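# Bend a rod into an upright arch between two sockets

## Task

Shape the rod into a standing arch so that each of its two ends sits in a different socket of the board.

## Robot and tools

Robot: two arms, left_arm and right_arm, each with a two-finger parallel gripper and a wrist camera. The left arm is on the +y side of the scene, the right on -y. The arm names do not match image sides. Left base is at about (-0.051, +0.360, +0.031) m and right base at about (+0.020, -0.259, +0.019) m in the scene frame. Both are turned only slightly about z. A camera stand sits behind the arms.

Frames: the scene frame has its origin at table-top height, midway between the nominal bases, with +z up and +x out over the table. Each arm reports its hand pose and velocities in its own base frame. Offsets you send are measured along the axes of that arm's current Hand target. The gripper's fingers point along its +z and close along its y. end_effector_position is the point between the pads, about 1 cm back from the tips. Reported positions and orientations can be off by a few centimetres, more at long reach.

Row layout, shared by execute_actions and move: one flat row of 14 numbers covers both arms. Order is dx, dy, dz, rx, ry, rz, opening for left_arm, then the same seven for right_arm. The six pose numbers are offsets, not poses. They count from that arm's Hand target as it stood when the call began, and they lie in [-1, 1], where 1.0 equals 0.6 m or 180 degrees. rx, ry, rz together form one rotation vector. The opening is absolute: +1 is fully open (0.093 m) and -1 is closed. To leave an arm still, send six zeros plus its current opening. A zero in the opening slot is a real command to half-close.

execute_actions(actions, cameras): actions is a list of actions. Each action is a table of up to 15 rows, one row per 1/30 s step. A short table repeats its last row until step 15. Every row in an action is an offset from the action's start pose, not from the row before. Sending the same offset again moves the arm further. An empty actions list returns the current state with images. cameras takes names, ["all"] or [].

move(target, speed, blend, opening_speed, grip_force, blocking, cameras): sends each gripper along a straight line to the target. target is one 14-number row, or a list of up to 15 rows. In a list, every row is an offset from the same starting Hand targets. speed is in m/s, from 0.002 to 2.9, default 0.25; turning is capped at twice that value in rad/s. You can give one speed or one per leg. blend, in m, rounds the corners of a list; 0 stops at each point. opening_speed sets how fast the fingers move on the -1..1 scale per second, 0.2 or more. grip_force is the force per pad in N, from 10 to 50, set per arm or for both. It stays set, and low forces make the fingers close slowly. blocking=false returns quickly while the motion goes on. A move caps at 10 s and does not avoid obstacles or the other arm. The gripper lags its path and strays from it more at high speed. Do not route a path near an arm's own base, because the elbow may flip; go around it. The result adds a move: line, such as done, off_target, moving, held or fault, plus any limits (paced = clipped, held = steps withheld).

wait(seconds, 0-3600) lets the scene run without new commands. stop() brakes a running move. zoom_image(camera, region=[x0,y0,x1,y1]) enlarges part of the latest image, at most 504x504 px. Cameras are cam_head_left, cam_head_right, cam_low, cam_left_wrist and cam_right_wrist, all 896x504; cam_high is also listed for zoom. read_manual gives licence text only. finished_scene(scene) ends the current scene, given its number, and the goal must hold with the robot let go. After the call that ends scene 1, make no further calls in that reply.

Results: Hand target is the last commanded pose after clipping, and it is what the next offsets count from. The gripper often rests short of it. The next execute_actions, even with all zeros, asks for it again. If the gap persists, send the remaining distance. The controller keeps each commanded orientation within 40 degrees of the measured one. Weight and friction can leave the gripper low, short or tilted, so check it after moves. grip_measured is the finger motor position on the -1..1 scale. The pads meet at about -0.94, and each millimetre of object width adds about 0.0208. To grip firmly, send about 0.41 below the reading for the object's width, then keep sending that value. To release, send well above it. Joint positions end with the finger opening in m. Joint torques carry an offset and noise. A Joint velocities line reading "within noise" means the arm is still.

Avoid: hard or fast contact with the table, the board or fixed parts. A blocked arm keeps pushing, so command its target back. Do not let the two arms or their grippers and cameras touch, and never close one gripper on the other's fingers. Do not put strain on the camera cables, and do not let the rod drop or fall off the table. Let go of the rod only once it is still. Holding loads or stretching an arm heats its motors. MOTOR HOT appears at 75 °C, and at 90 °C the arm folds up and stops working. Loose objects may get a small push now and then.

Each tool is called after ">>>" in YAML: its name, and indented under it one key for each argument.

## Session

>>> execute_actions:
  actions: []

Scene clock: 0.00 s.
left_arm: end_effector_position=(+0.3292, -0.1053, +0.1884) grip_measured=+1.000 end_effector_quat_wxyz=(+0.582, +0.120, +0.778, -0.204) | right_arm: end_effector_position=(+0.2544, +0.0894, +0.2072) grip_measured=+1.000 end_effector_quat_wxyz=(+0.669, -0.004, +0.741, +0.056)
Joint positions: left_arm=[-0.152 1.011 0.406 0.351 0.328 -0.101 0.093] | right_arm=[0.705 0.507 0.23 0.157 0.611 0.147 0.093]
Joint velocities: within noise
Joint torques (N m): no reading
Heat: left arm: 30 °C; right arm: 29 °C.
Hand target: left_arm +0.3309, -0.1056, +0.1955; +0.590, +0.121, +0.772, -0.204 | right_arm +0.2549, +0.0899, +0.2161; +0.676, +0.001, +0.734, +0.063
Tool commands: left_gripper/opening=+1.0 right_gripper/opening=+1.0

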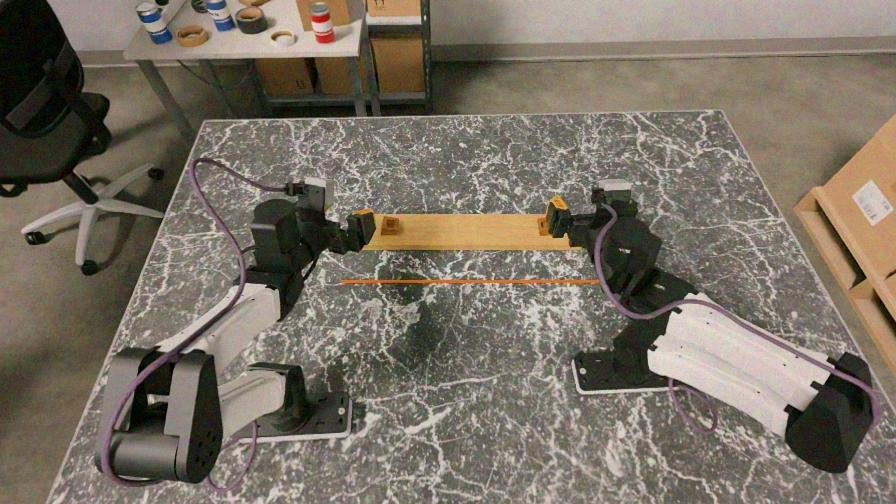

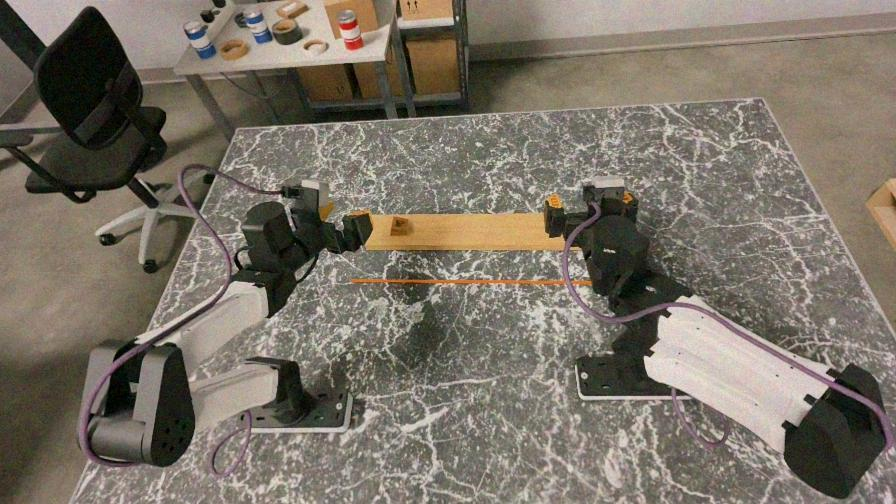

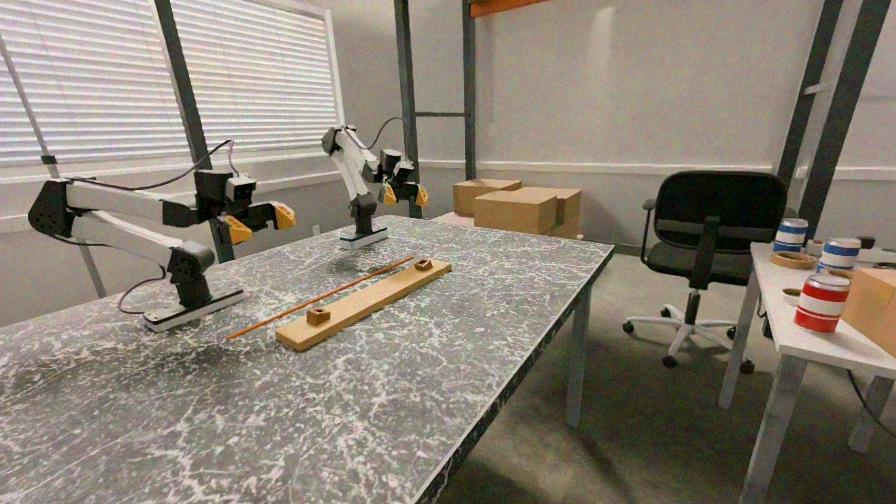

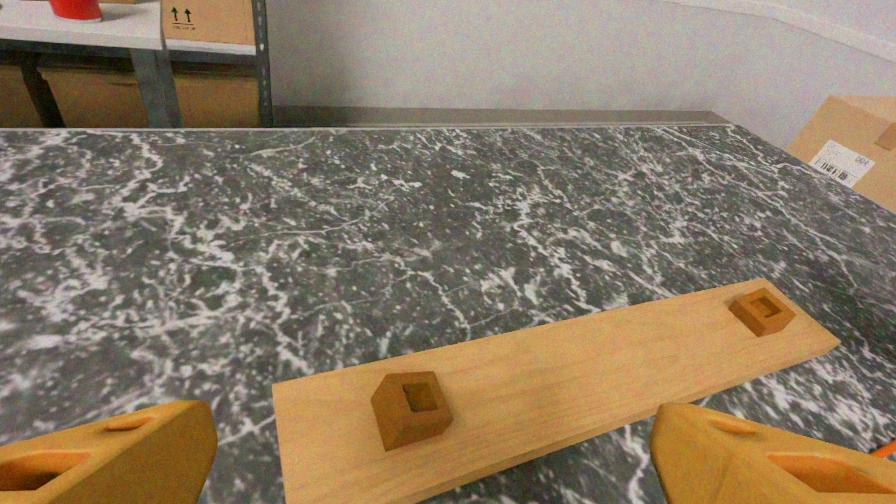

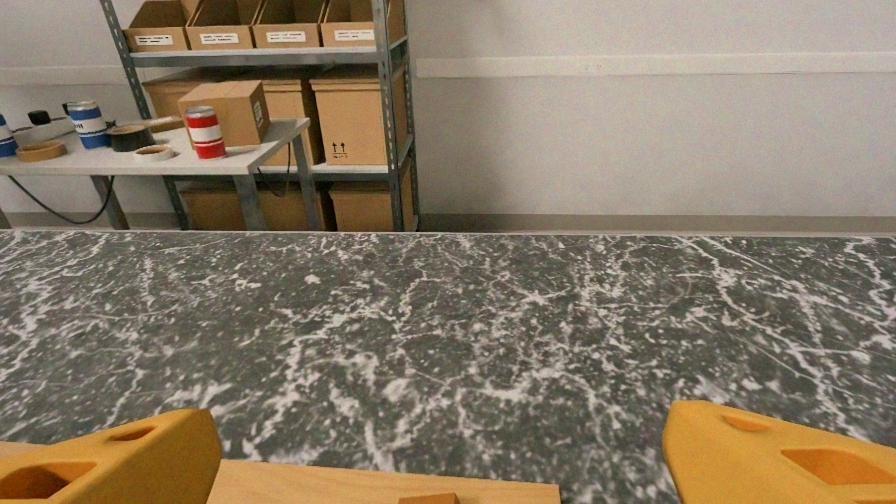

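>>> zoom_image:
  camera: "cam_left_wrist"
  region: [340, 340, 480, 480]

>>> zoom_image:
  camera: "cam_head_left"
  region: [320, 190, 640, 330]

>>> zoom_image:
  camera: "cam_low"
  region: [220, 240, 460, 370]

Scaled by 3.600.

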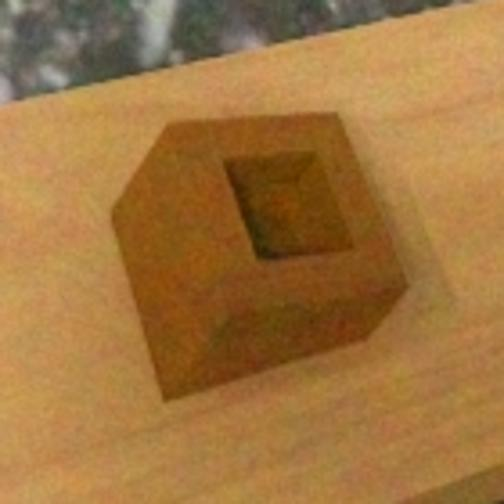

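Scaled by 1.575.

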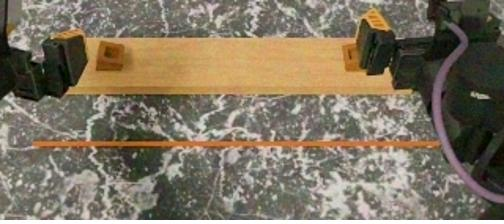

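Scaled by 2.100.

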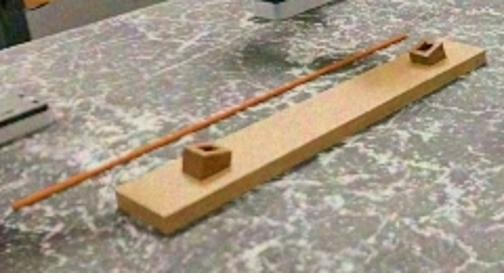

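>>> move:
  target: [0.2287,0.0172,0.0152,0.219,0.403,0.359,1,0.2407,-0.0853,-0.0667,-0.3115,0.4085,-0.3768,1]
  cameras: ["all"]

Scene clock: 17.23 s.
left_arm: end_effector_position=(+0.3021, -0.1062, +0.0598) grip_measured=+1.000 end_effector_quat_wxyz=(+0.005, +0.732, +0.681, -0.002) | right_arm: end_effector_position=(+0.2007, +0.0453, +0.0648) grip_measured=+1.000 end_effector_quat_wxyz=(-0.003, -0.671, +0.742, +0.003)
Joint positions: left_arm=[-0.334 1.784 1.265 -1.045 0.007 1.308 0.093] | right_arm=[0.22 1.356 0.858 -1.081 -0.002 -1.25 0.093]
Joint torques (N m): left_arm=[-0.38 -4.88 6.94 0.1 -0.02 0.07] | right_arm=[0.65 -2.67 9.98 0.21 -0.17 -0.08]
Heat: left arm: 30 °C; right arm: 33 °C.
Hand target: left_arm +0.3055, -0.1081, +0.0600; +0.001, +0.738, +0.674, +0.000 | right_arm +0.2071, +0.0478, +0.0710; +0.000, -0.677, +0.736, +0.000
Off the commanded pose: left_arm 0.004 m, 1 deg | right_arm 0.009 m, 1 deg.
move: done

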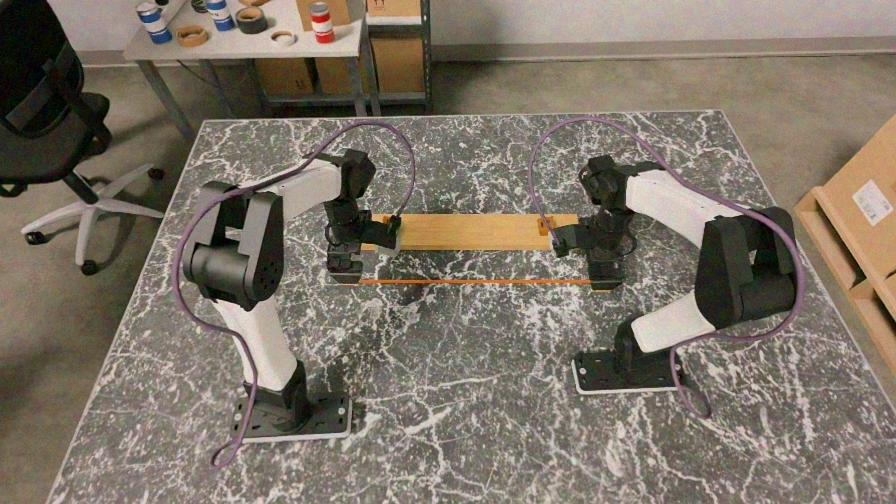

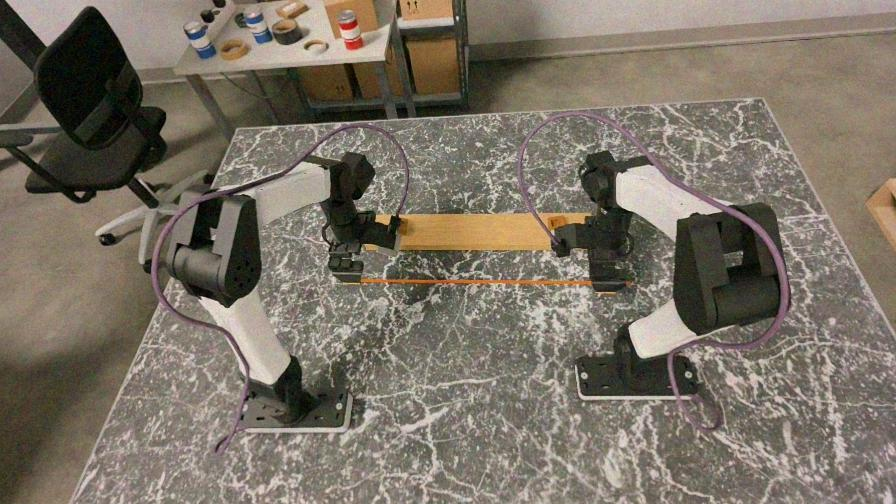

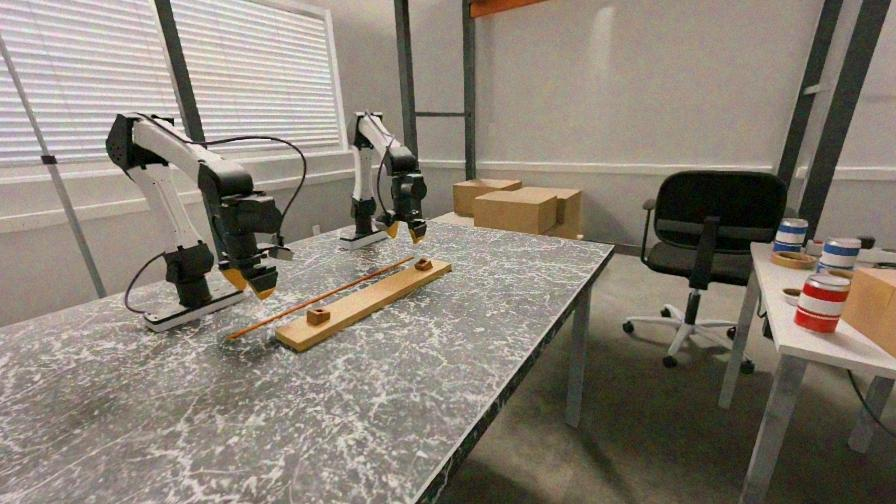

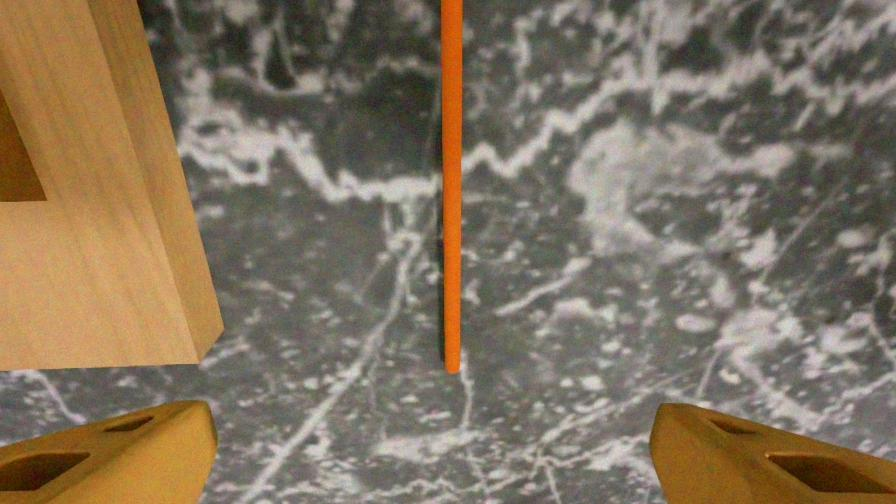

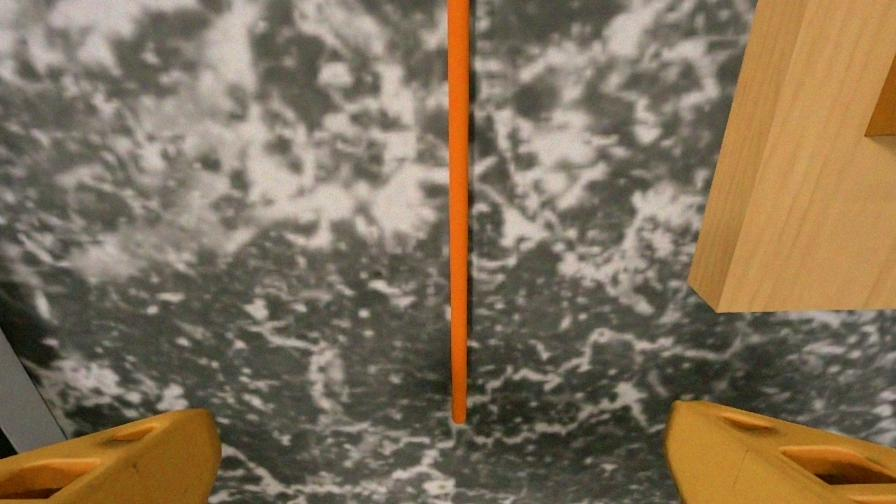

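>>> move:
  target:
    - [-0.011,-0.0108,0.1267,0,0,0,1,0.0057,-0.0122,0.1383,0,0,0,1]
    - [-0.011,-0.0108,0.1267,0,0,0,-1,0.0057,-0.0122,0.1383,0,0,0,-1]
  speed: 0.15
  cameras: ["cam_left_wrist","cam_right_wrist"]

Scene clock: 23.60 s.
left_arm: end_effector_position=(+0.2994, -0.1132, -0.0093) grip_measured=-0.973 end_effector_quat_wxyz=(+0.006, +0.738, +0.674, +0.000) | right_arm: end_effector_position=(+0.2140, +0.0456, -0.0073) grip_measured=-0.978 end_effector_quat_wxyz=(-0.001, +0.677, -0.736, +0.001)
Joint positions: left_arm=[-0.359 1.888 1.1 -0.773 0.005 1.303 0] | right_arm=[0.21 1.532 0.693 -0.73 0 -1.277 0]
Joint torques (N m): left_arm=[-0.38 -5.09 4.07 0.35 -0.01 -0.14] | right_arm=[-0.57 -3.29 5.01 0.56 -0.17 -0.12]
Heat: left arm: 31 °C; right arm: 33 °C.
Hand target: left_arm +0.2985, -0.1141, -0.0161; +0.000, +0.738, +0.674, +0.000 | right_arm +0.2142, +0.0438, -0.0120; +0.000, +0.677, -0.736, +0.000
Off the commanded pose: left_arm 0.007 m, 1 deg | right_arm 0.005 m, 0 deg.
move: done

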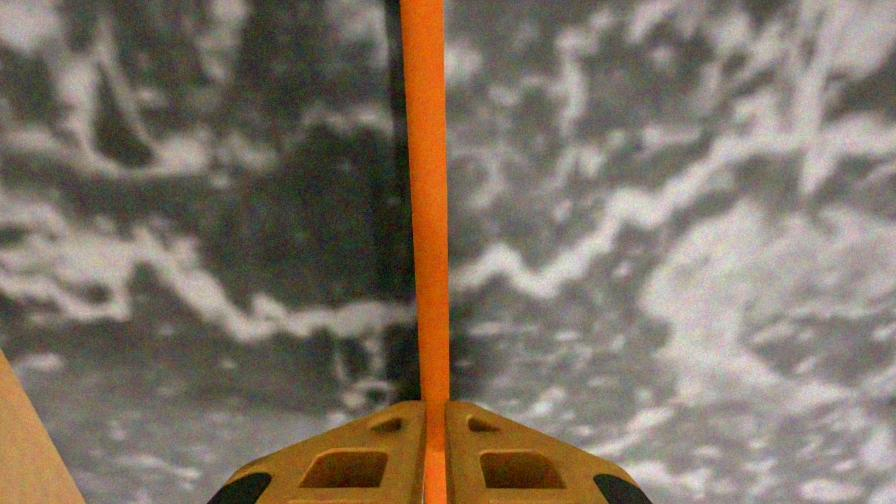

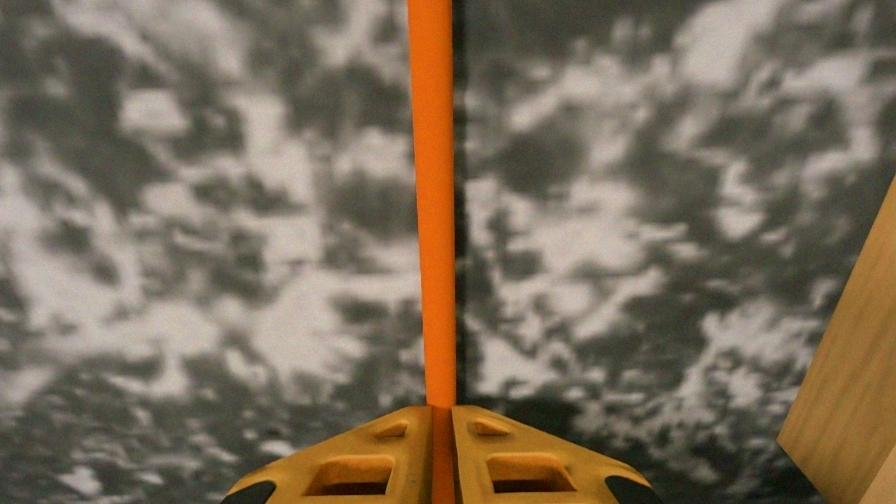

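>>> move:
  target: [0.0183,0.2017,-0.3117,0,-0.167,0,-1,-0.0373,-0.189,-0.3283,0,-0.167,0,-1]
  cameras: ["cam_left_wrist","cam_right_wrist","cam_low","cam_head_left"]

>>> zoom_image:
  camera: "cam_head_left"
  region: [320, 130, 640, 290]

Scene clock: 30.00 s.
left_arm: end_effector_position=(+0.4172, -0.1117, +0.1722) grip_measured=-0.979 end_effector_quat_wxyz=(+0.182, +0.708, +0.659, -0.174) | right_arm: end_effector_position=(+0.3235, +0.0562, +0.1799) grip_measured=-0.985 end_effector_quat_wxyz=(+0.182, -0.653, +0.715, +0.171)
Joint positions: left_arm=[-0.071 2.19 2.21 -1.559 0.508 1.564 0] | right_arm=[-0.078 1.754 1.626 -1.445 -0.505 -1.56 0]
Joint torques (N m): left_arm=[0.24 -7.35 6.98 0.14 0.6 0.08] | right_arm=[-0.34 -5.37 10.07 0.17 -0.79 -0.15]
Heat: left arm: 32 °C; right arm: 33 °C.
Hand target: left_arm +0.4200, -0.1140, +0.1710; +0.175, +0.713, +0.651, -0.191 | right_arm +0.3289, +0.0568, +0.1850; +0.191, -0.654, +0.711, +0.175
Off the commanded pose: left_arm 0.004 m, 2 deg | right_arm 0.008 m, 1 deg.
joint sent to its limit (left arm) — joint 4 (wrist pitch), lower limit. The joint targets still meet the commanded pose.
move: done
Images, in order (width x height): cam_head_left 896x504, cam_low 896x504, cam_left_wrist 896x504, cam_right_wrist 896x504.

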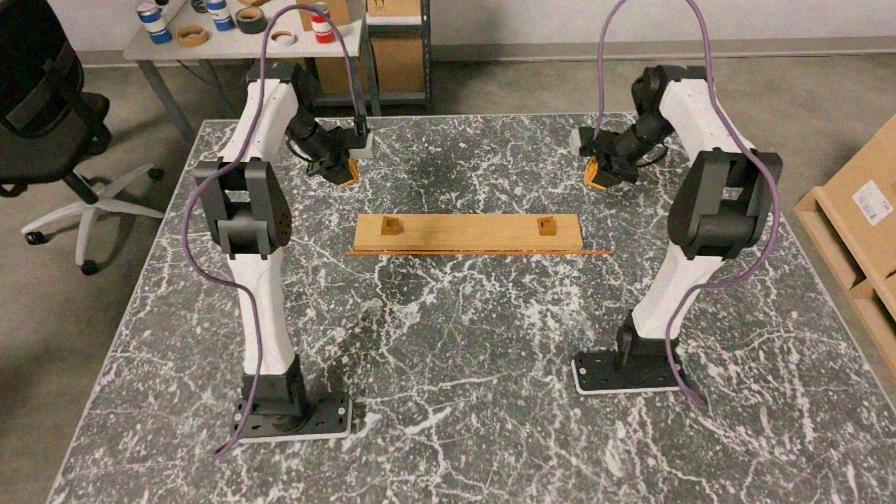

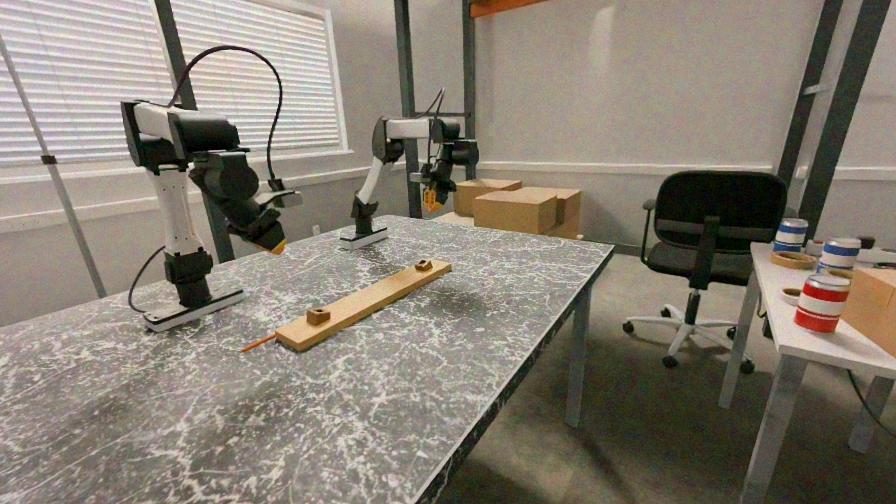

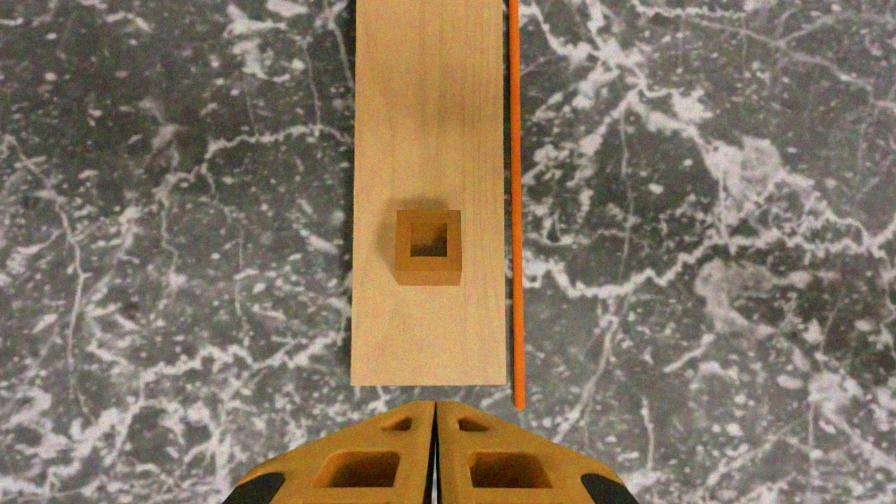

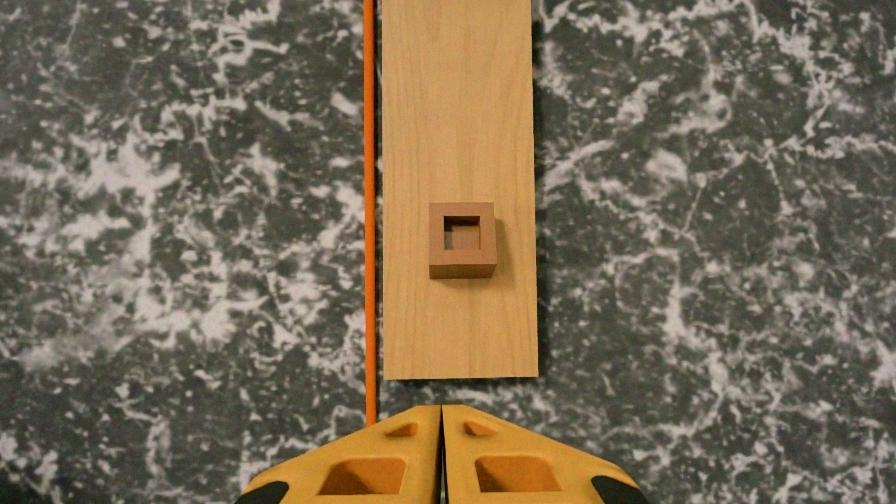

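Scaled by 1.575.

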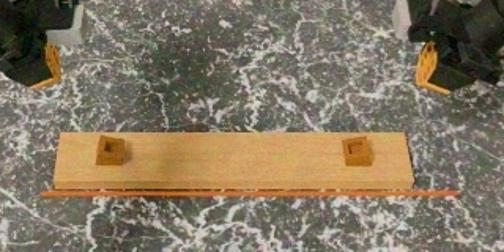

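>>> move:
  target: [0.0367,-0.1977,0.1328,0,0.167,0,1,0.2045,0.0757,0.161,0,0.167,0,0.4]
  cameras: ["cam_left_wrist","cam_right_wrist"]

Scene clock: 53.47 s.
left_arm: end_effector_position=(+0.2980, -0.1230, +0.0830) grip_measured=+1.000 end_effector_quat_wxyz=(-0.016, +0.739, +0.673, -0.012) | right_arm: end_effector_position=(+0.2749, +0.0011, +0.0330) grip_measured=+0.398 end_effector_quat_wxyz=(+0.016, +0.677, -0.736, -0.016)
Joint positions: left_arm=[-0.387 1.814 1.396 -1.192 0.008 1.278 0.093] | right_arm=[0.003 1.702 1.053 -0.968 -0.002 -1.484 0.064]
Joint torques (N m): left_arm=[-0.36 -9.11 4.36 0.25 -0.03 -0.16] | right_arm=[0.72 -9.02 5.34 0.42 -0.16 0.07]
Heat: left arm: 35 °C; right arm: 36 °C.
Hand target: left_arm +0.3001, -0.1241, +0.0909; +0.001, +0.738, +0.674, +0.000 | right_arm +0.2789, +0.0028, +0.0400; +0.000, +0.677, -0.736, +0.000
Off the commanded pose: left_arm 0.008 m, 2 deg | right_arm 0.008 m, 3 deg.
move: off_target (right_arm)

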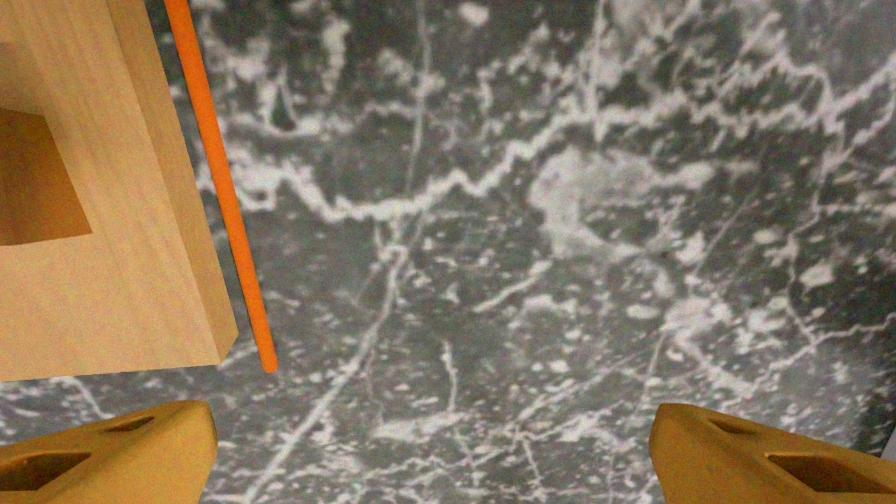

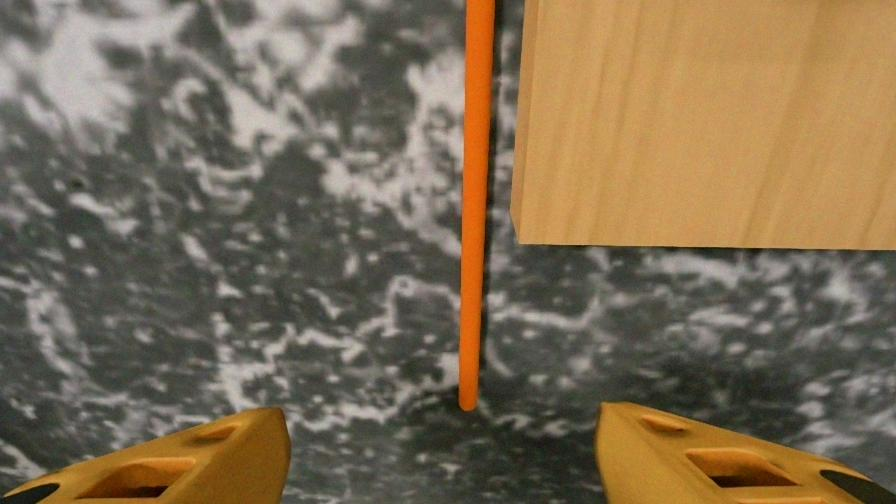

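>>> move:
  target:
    - [0,0,0,0,0,0,1,-0.0008,-0.01,0.0883,0,0,0,0.4]
    - [0,0,0,0,0,0,1,-0.0008,-0.01,0.0883,0,0,0,-1]
    - [0,0,0,0,0,0,1,-0.0008,-0.01,0.055,0,0,0,-1]
    - [0,0,0,0,0,0,1,0.009,0.108,0.055,0,0,0,-1]
    - [0,0,0,0,0,0,1,0.009,0.108,0.082,0,0,0,-1]
  speed: 0.15
  cameras: ["cam_head_left","cam_left_wrist","cam_right_wrist"]

Scene clock: 62.07 s.
left_arm: end_effector_position=(+0.2982, -0.1230, +0.0830) grip_measured=+1.000 end_effector_quat_wxyz=(-0.016, +0.739, +0.673, -0.012) | right_arm: end_effector_position=(+0.2141, +0.0014, -0.0044) grip_measured=-0.979 end_effector_quat_wxyz=(-0.002, +0.677, -0.736, +0.001)
Joint positions: left_arm=[-0.387 1.814 1.396 -1.192 0.007 1.278 0.093] | right_arm=[0.006 1.505 0.681 -0.744 -0.001 -1.481 0]
Joint torques (N m): left_arm=[-0.28 -8.95 4.34 0.26 -0.02 -0.15] | right_arm=[0.77 -2.97 5.12 0.51 -0.19 0.09]
Heat: left arm: 37 °C; right arm: 35 °C.
Hand target: left_arm +0.3000, -0.1241, +0.0909; +0.000, +0.738, +0.674, +0.000 | right_arm +0.2139, +0.0028, -0.0093; +0.000, +0.677, -0.736, +0.000
Off the commanded pose: left_arm 0.008 m, 2 deg | right_arm 0.005 m, 0 deg.
move: done

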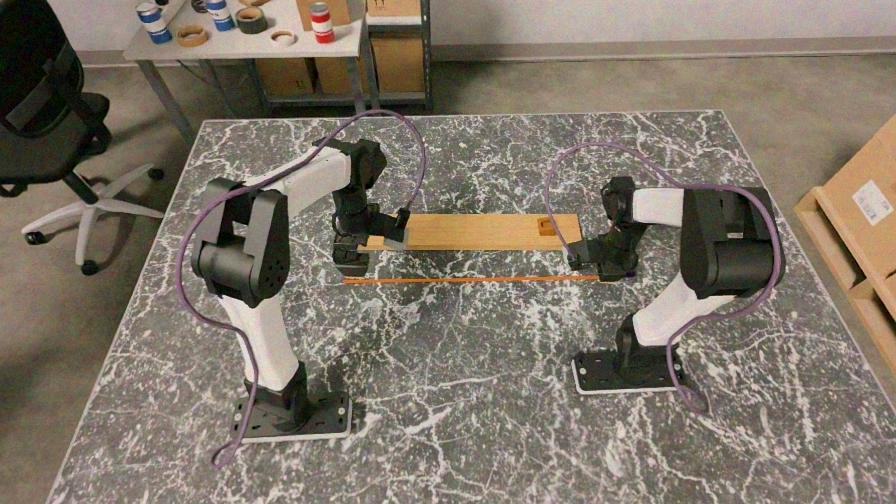

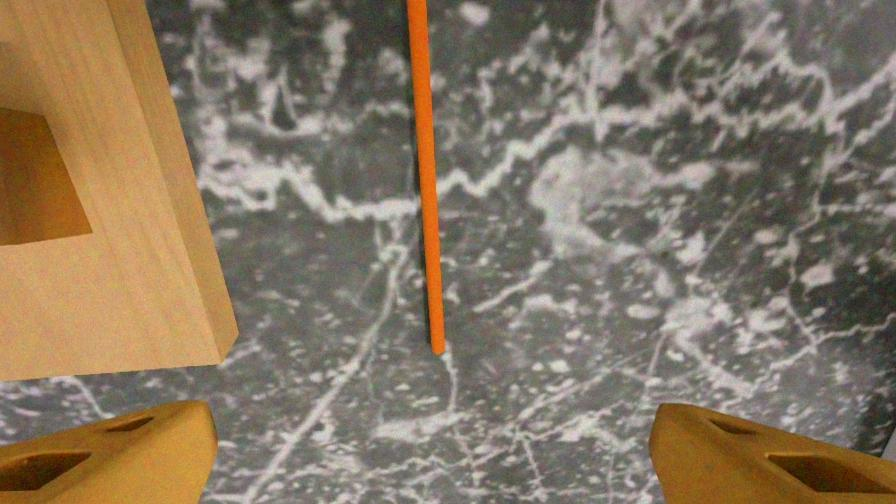

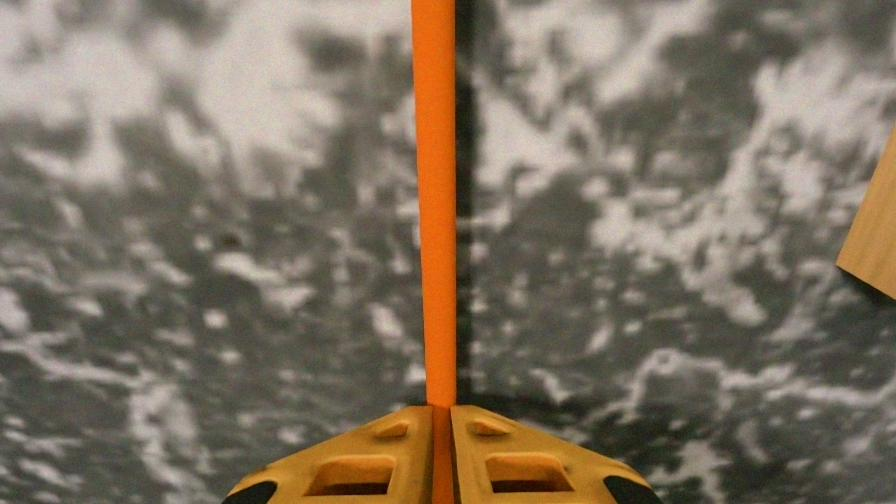

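>>> move:
  target:
    - [-0.001,-0.01,0.19,0,0,0,1,0,0,0,0,0,0,-1]
    - [-0.001,-0.01,0.19,0,0,0,-1,0,0,0,0,0,0,-1]
    - [-0.001,-0.01,0.19,0,0,0,-1,0,0,0,0,0,0,0]
    - [-0.001,-0.01,0.19,0,0,0,-1,-0.038,0,0.011,0,0,0,0]
    - [-0.001,-0.01,0.19,0,0,0,-1,-0.038,0,0.011,0,0,0,-1]
  speed: 0.15
  cameras: ["cam_left_wrist","cam_right_wrist"]

Scene clock: 69.23 s.
left_arm: end_effector_position=(+0.2985, -0.1215, -0.0136) grip_measured=-0.971 end_effector_quat_wxyz=(+0.006, +0.738, +0.675, +0.010) | right_arm: end_effector_position=(+0.2157, +0.0210, -0.0110) grip_measured=-0.976 end_effector_quat_wxyz=(+0.005, +0.677, -0.736, +0.006)
Joint positions: left_arm=[-0.393 1.897 1.092 -0.748 -0.013 1.267 0] | right_arm=[0.11 1.537 0.68 -0.714 0.016 -1.378 0]
Joint torques (N m): left_arm=[-0.43 -4.75 3.4 0.39 0.17 -0.11] | right_arm=[0.66 -3.29 5.01 0.56 -0.36 0.09]
Heat: left arm: 38 °C; right arm: 34 °C.
Hand target: left_arm +0.2941, -0.1242, -0.0230; +0.001, +0.738, +0.674, +0.000 | right_arm +0.2158, +0.0255, -0.0159; +0.000, +0.677, -0.736, +0.000
Off the commanded pose: left_arm 0.011 m, 1 deg | right_arm 0.007 m, 1 deg.
move: off_target (left_arm); target 2's new opening was sent with left_arm's hand 0.016 m and 2 deg from that target

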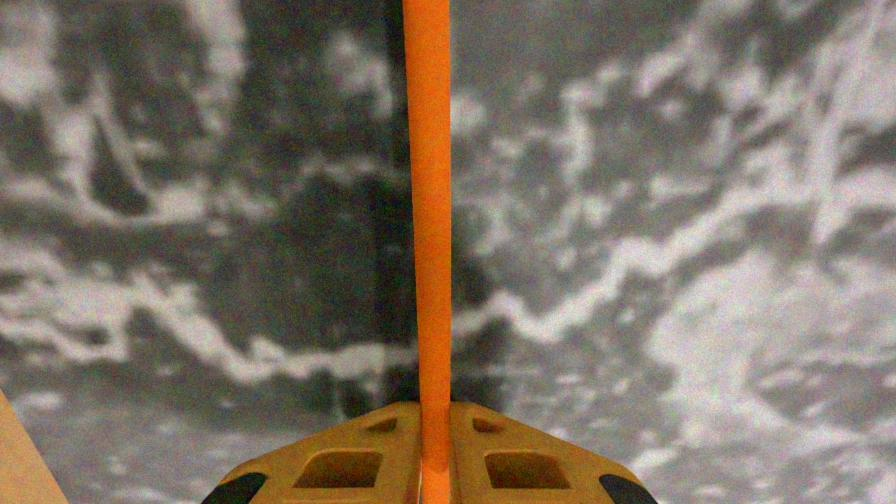

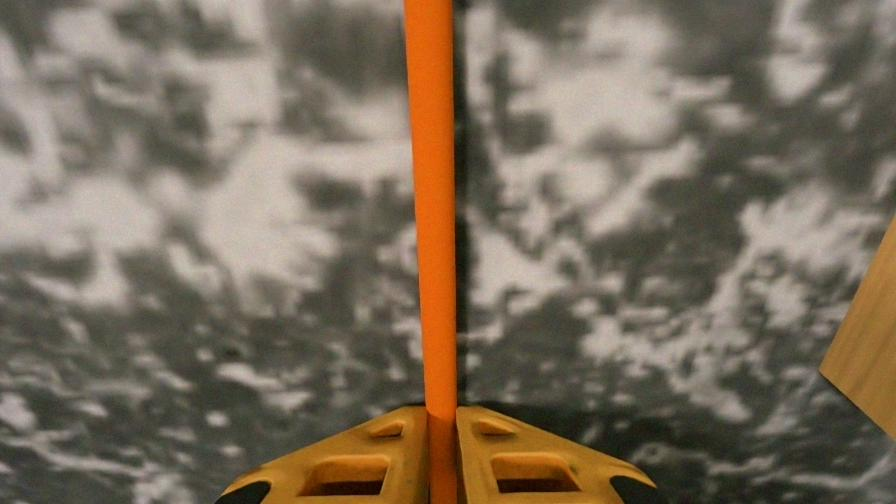

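>>> move:
  target:
    - [0.0233,0.2205,-0.3367,0,-0.194,0,-1,-0.0797,-0.2058,-0.3517,0,-0.194,0,-1]
    - [-0.0903,0.2208,-0.255,0,-0.428,0,-1,-0.2062,-0.1988,-0.23,0,-0.428,0,-1]
  blend: 0.03
  cameras: ["cam_low","cam_head_left","cam_head_right"]

>>> zoom_image:
  camera: "cam_head_left"
  region: [360, 170, 430, 240]

>>> zoom_image:
  camera: "cam_head_left"
  region: [520, 170, 590, 240]

>>> zoom_image:
  camera: "cam_low"
  region: [240, 170, 460, 360]

Scene clock: 81.20 s.
left_arm: end_effector_position=(+0.4254, -0.1693, +0.1264) grip_measured=-0.971 end_effector_quat_wxyz=(+0.408, +0.590, +0.548, -0.430) | right_arm: end_effector_position=(+0.3489, +0.1231, +0.1111) grip_measured=-0.976 end_effector_quat_wxyz=(+0.440, -0.534, +0.601, +0.401)
Joint positions: left_arm=[-0.02 2.323 1.856 -1.245 1.266 1.728 0] | right_arm=[-0.111 1.944 1.185 -0.83 -1.275 -1.577 0]
Joint torques (N m): left_arm=[-3.7 -8.58 4.14 0.1 1.45 -0.1] | right_arm=[2.88 -8.4 5.08 0.44 -1.66 0.04]
Heat: left arm: 39 °C; right arm: 33 °C.
Hand target: left_arm +0.4210, -0.1901, +0.1302; +0.420, +0.578, +0.527, -0.460 | right_arm +0.3449, +0.1390, +0.1221; +0.458, -0.530, +0.576, +0.421
Off the commanded pose: left_arm 0.022 m, 5 deg | right_arm 0.020 m, 4 deg.
move: off_target (left_arm, right_arm)
Images, in order (width x height): cam_head_left 896x504, cam_head_right 896x504, cam_low 896x504.

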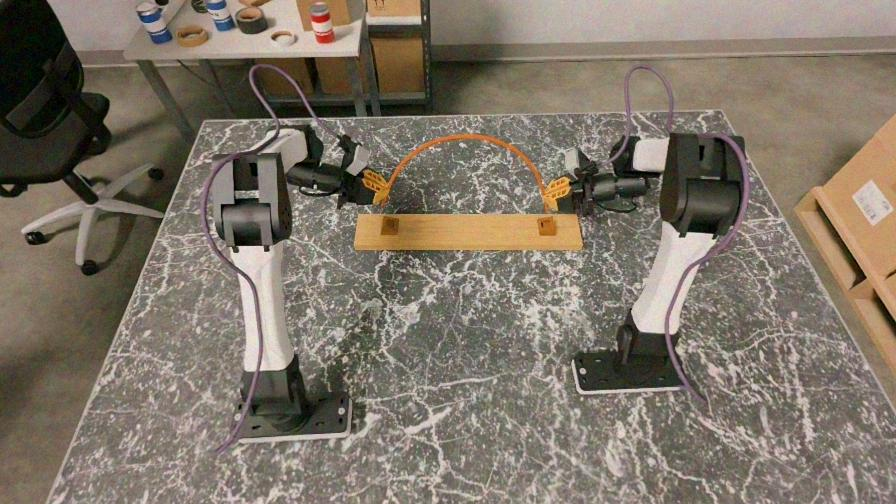

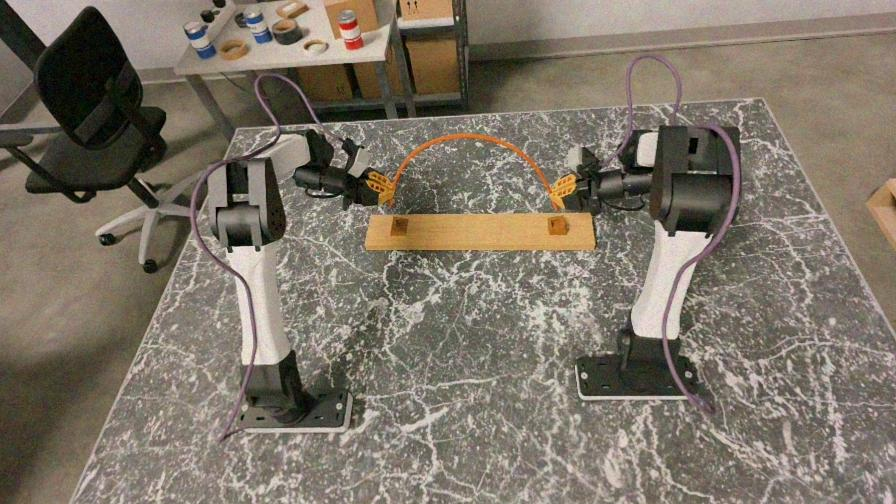

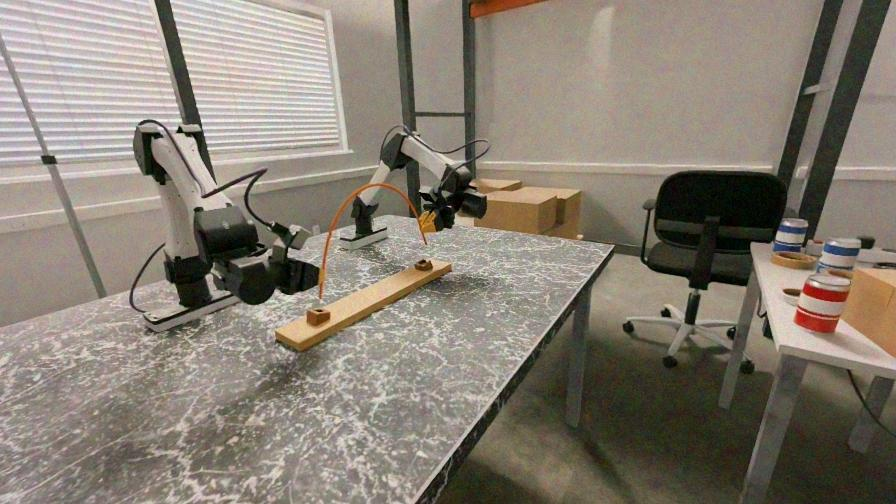

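Scaled by 7.200.

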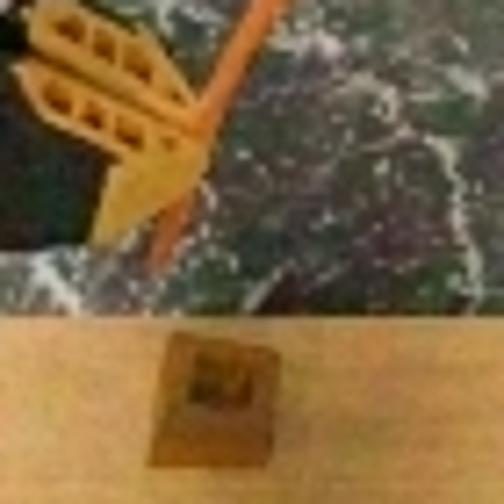

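Scaled by 7.200.

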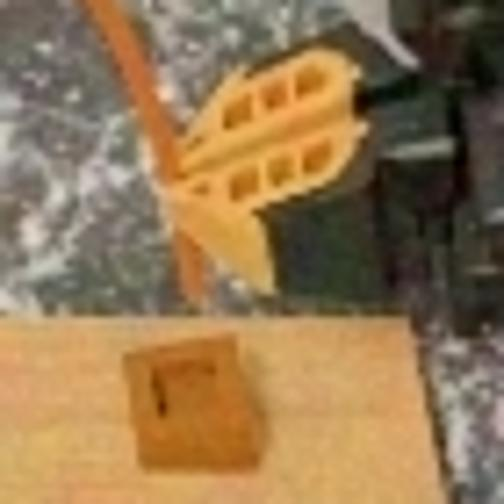

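Scaled by 2.291.

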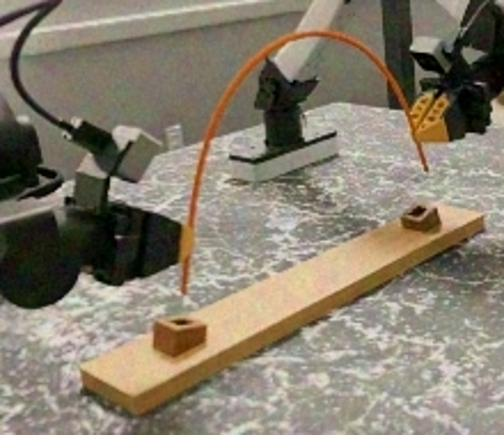

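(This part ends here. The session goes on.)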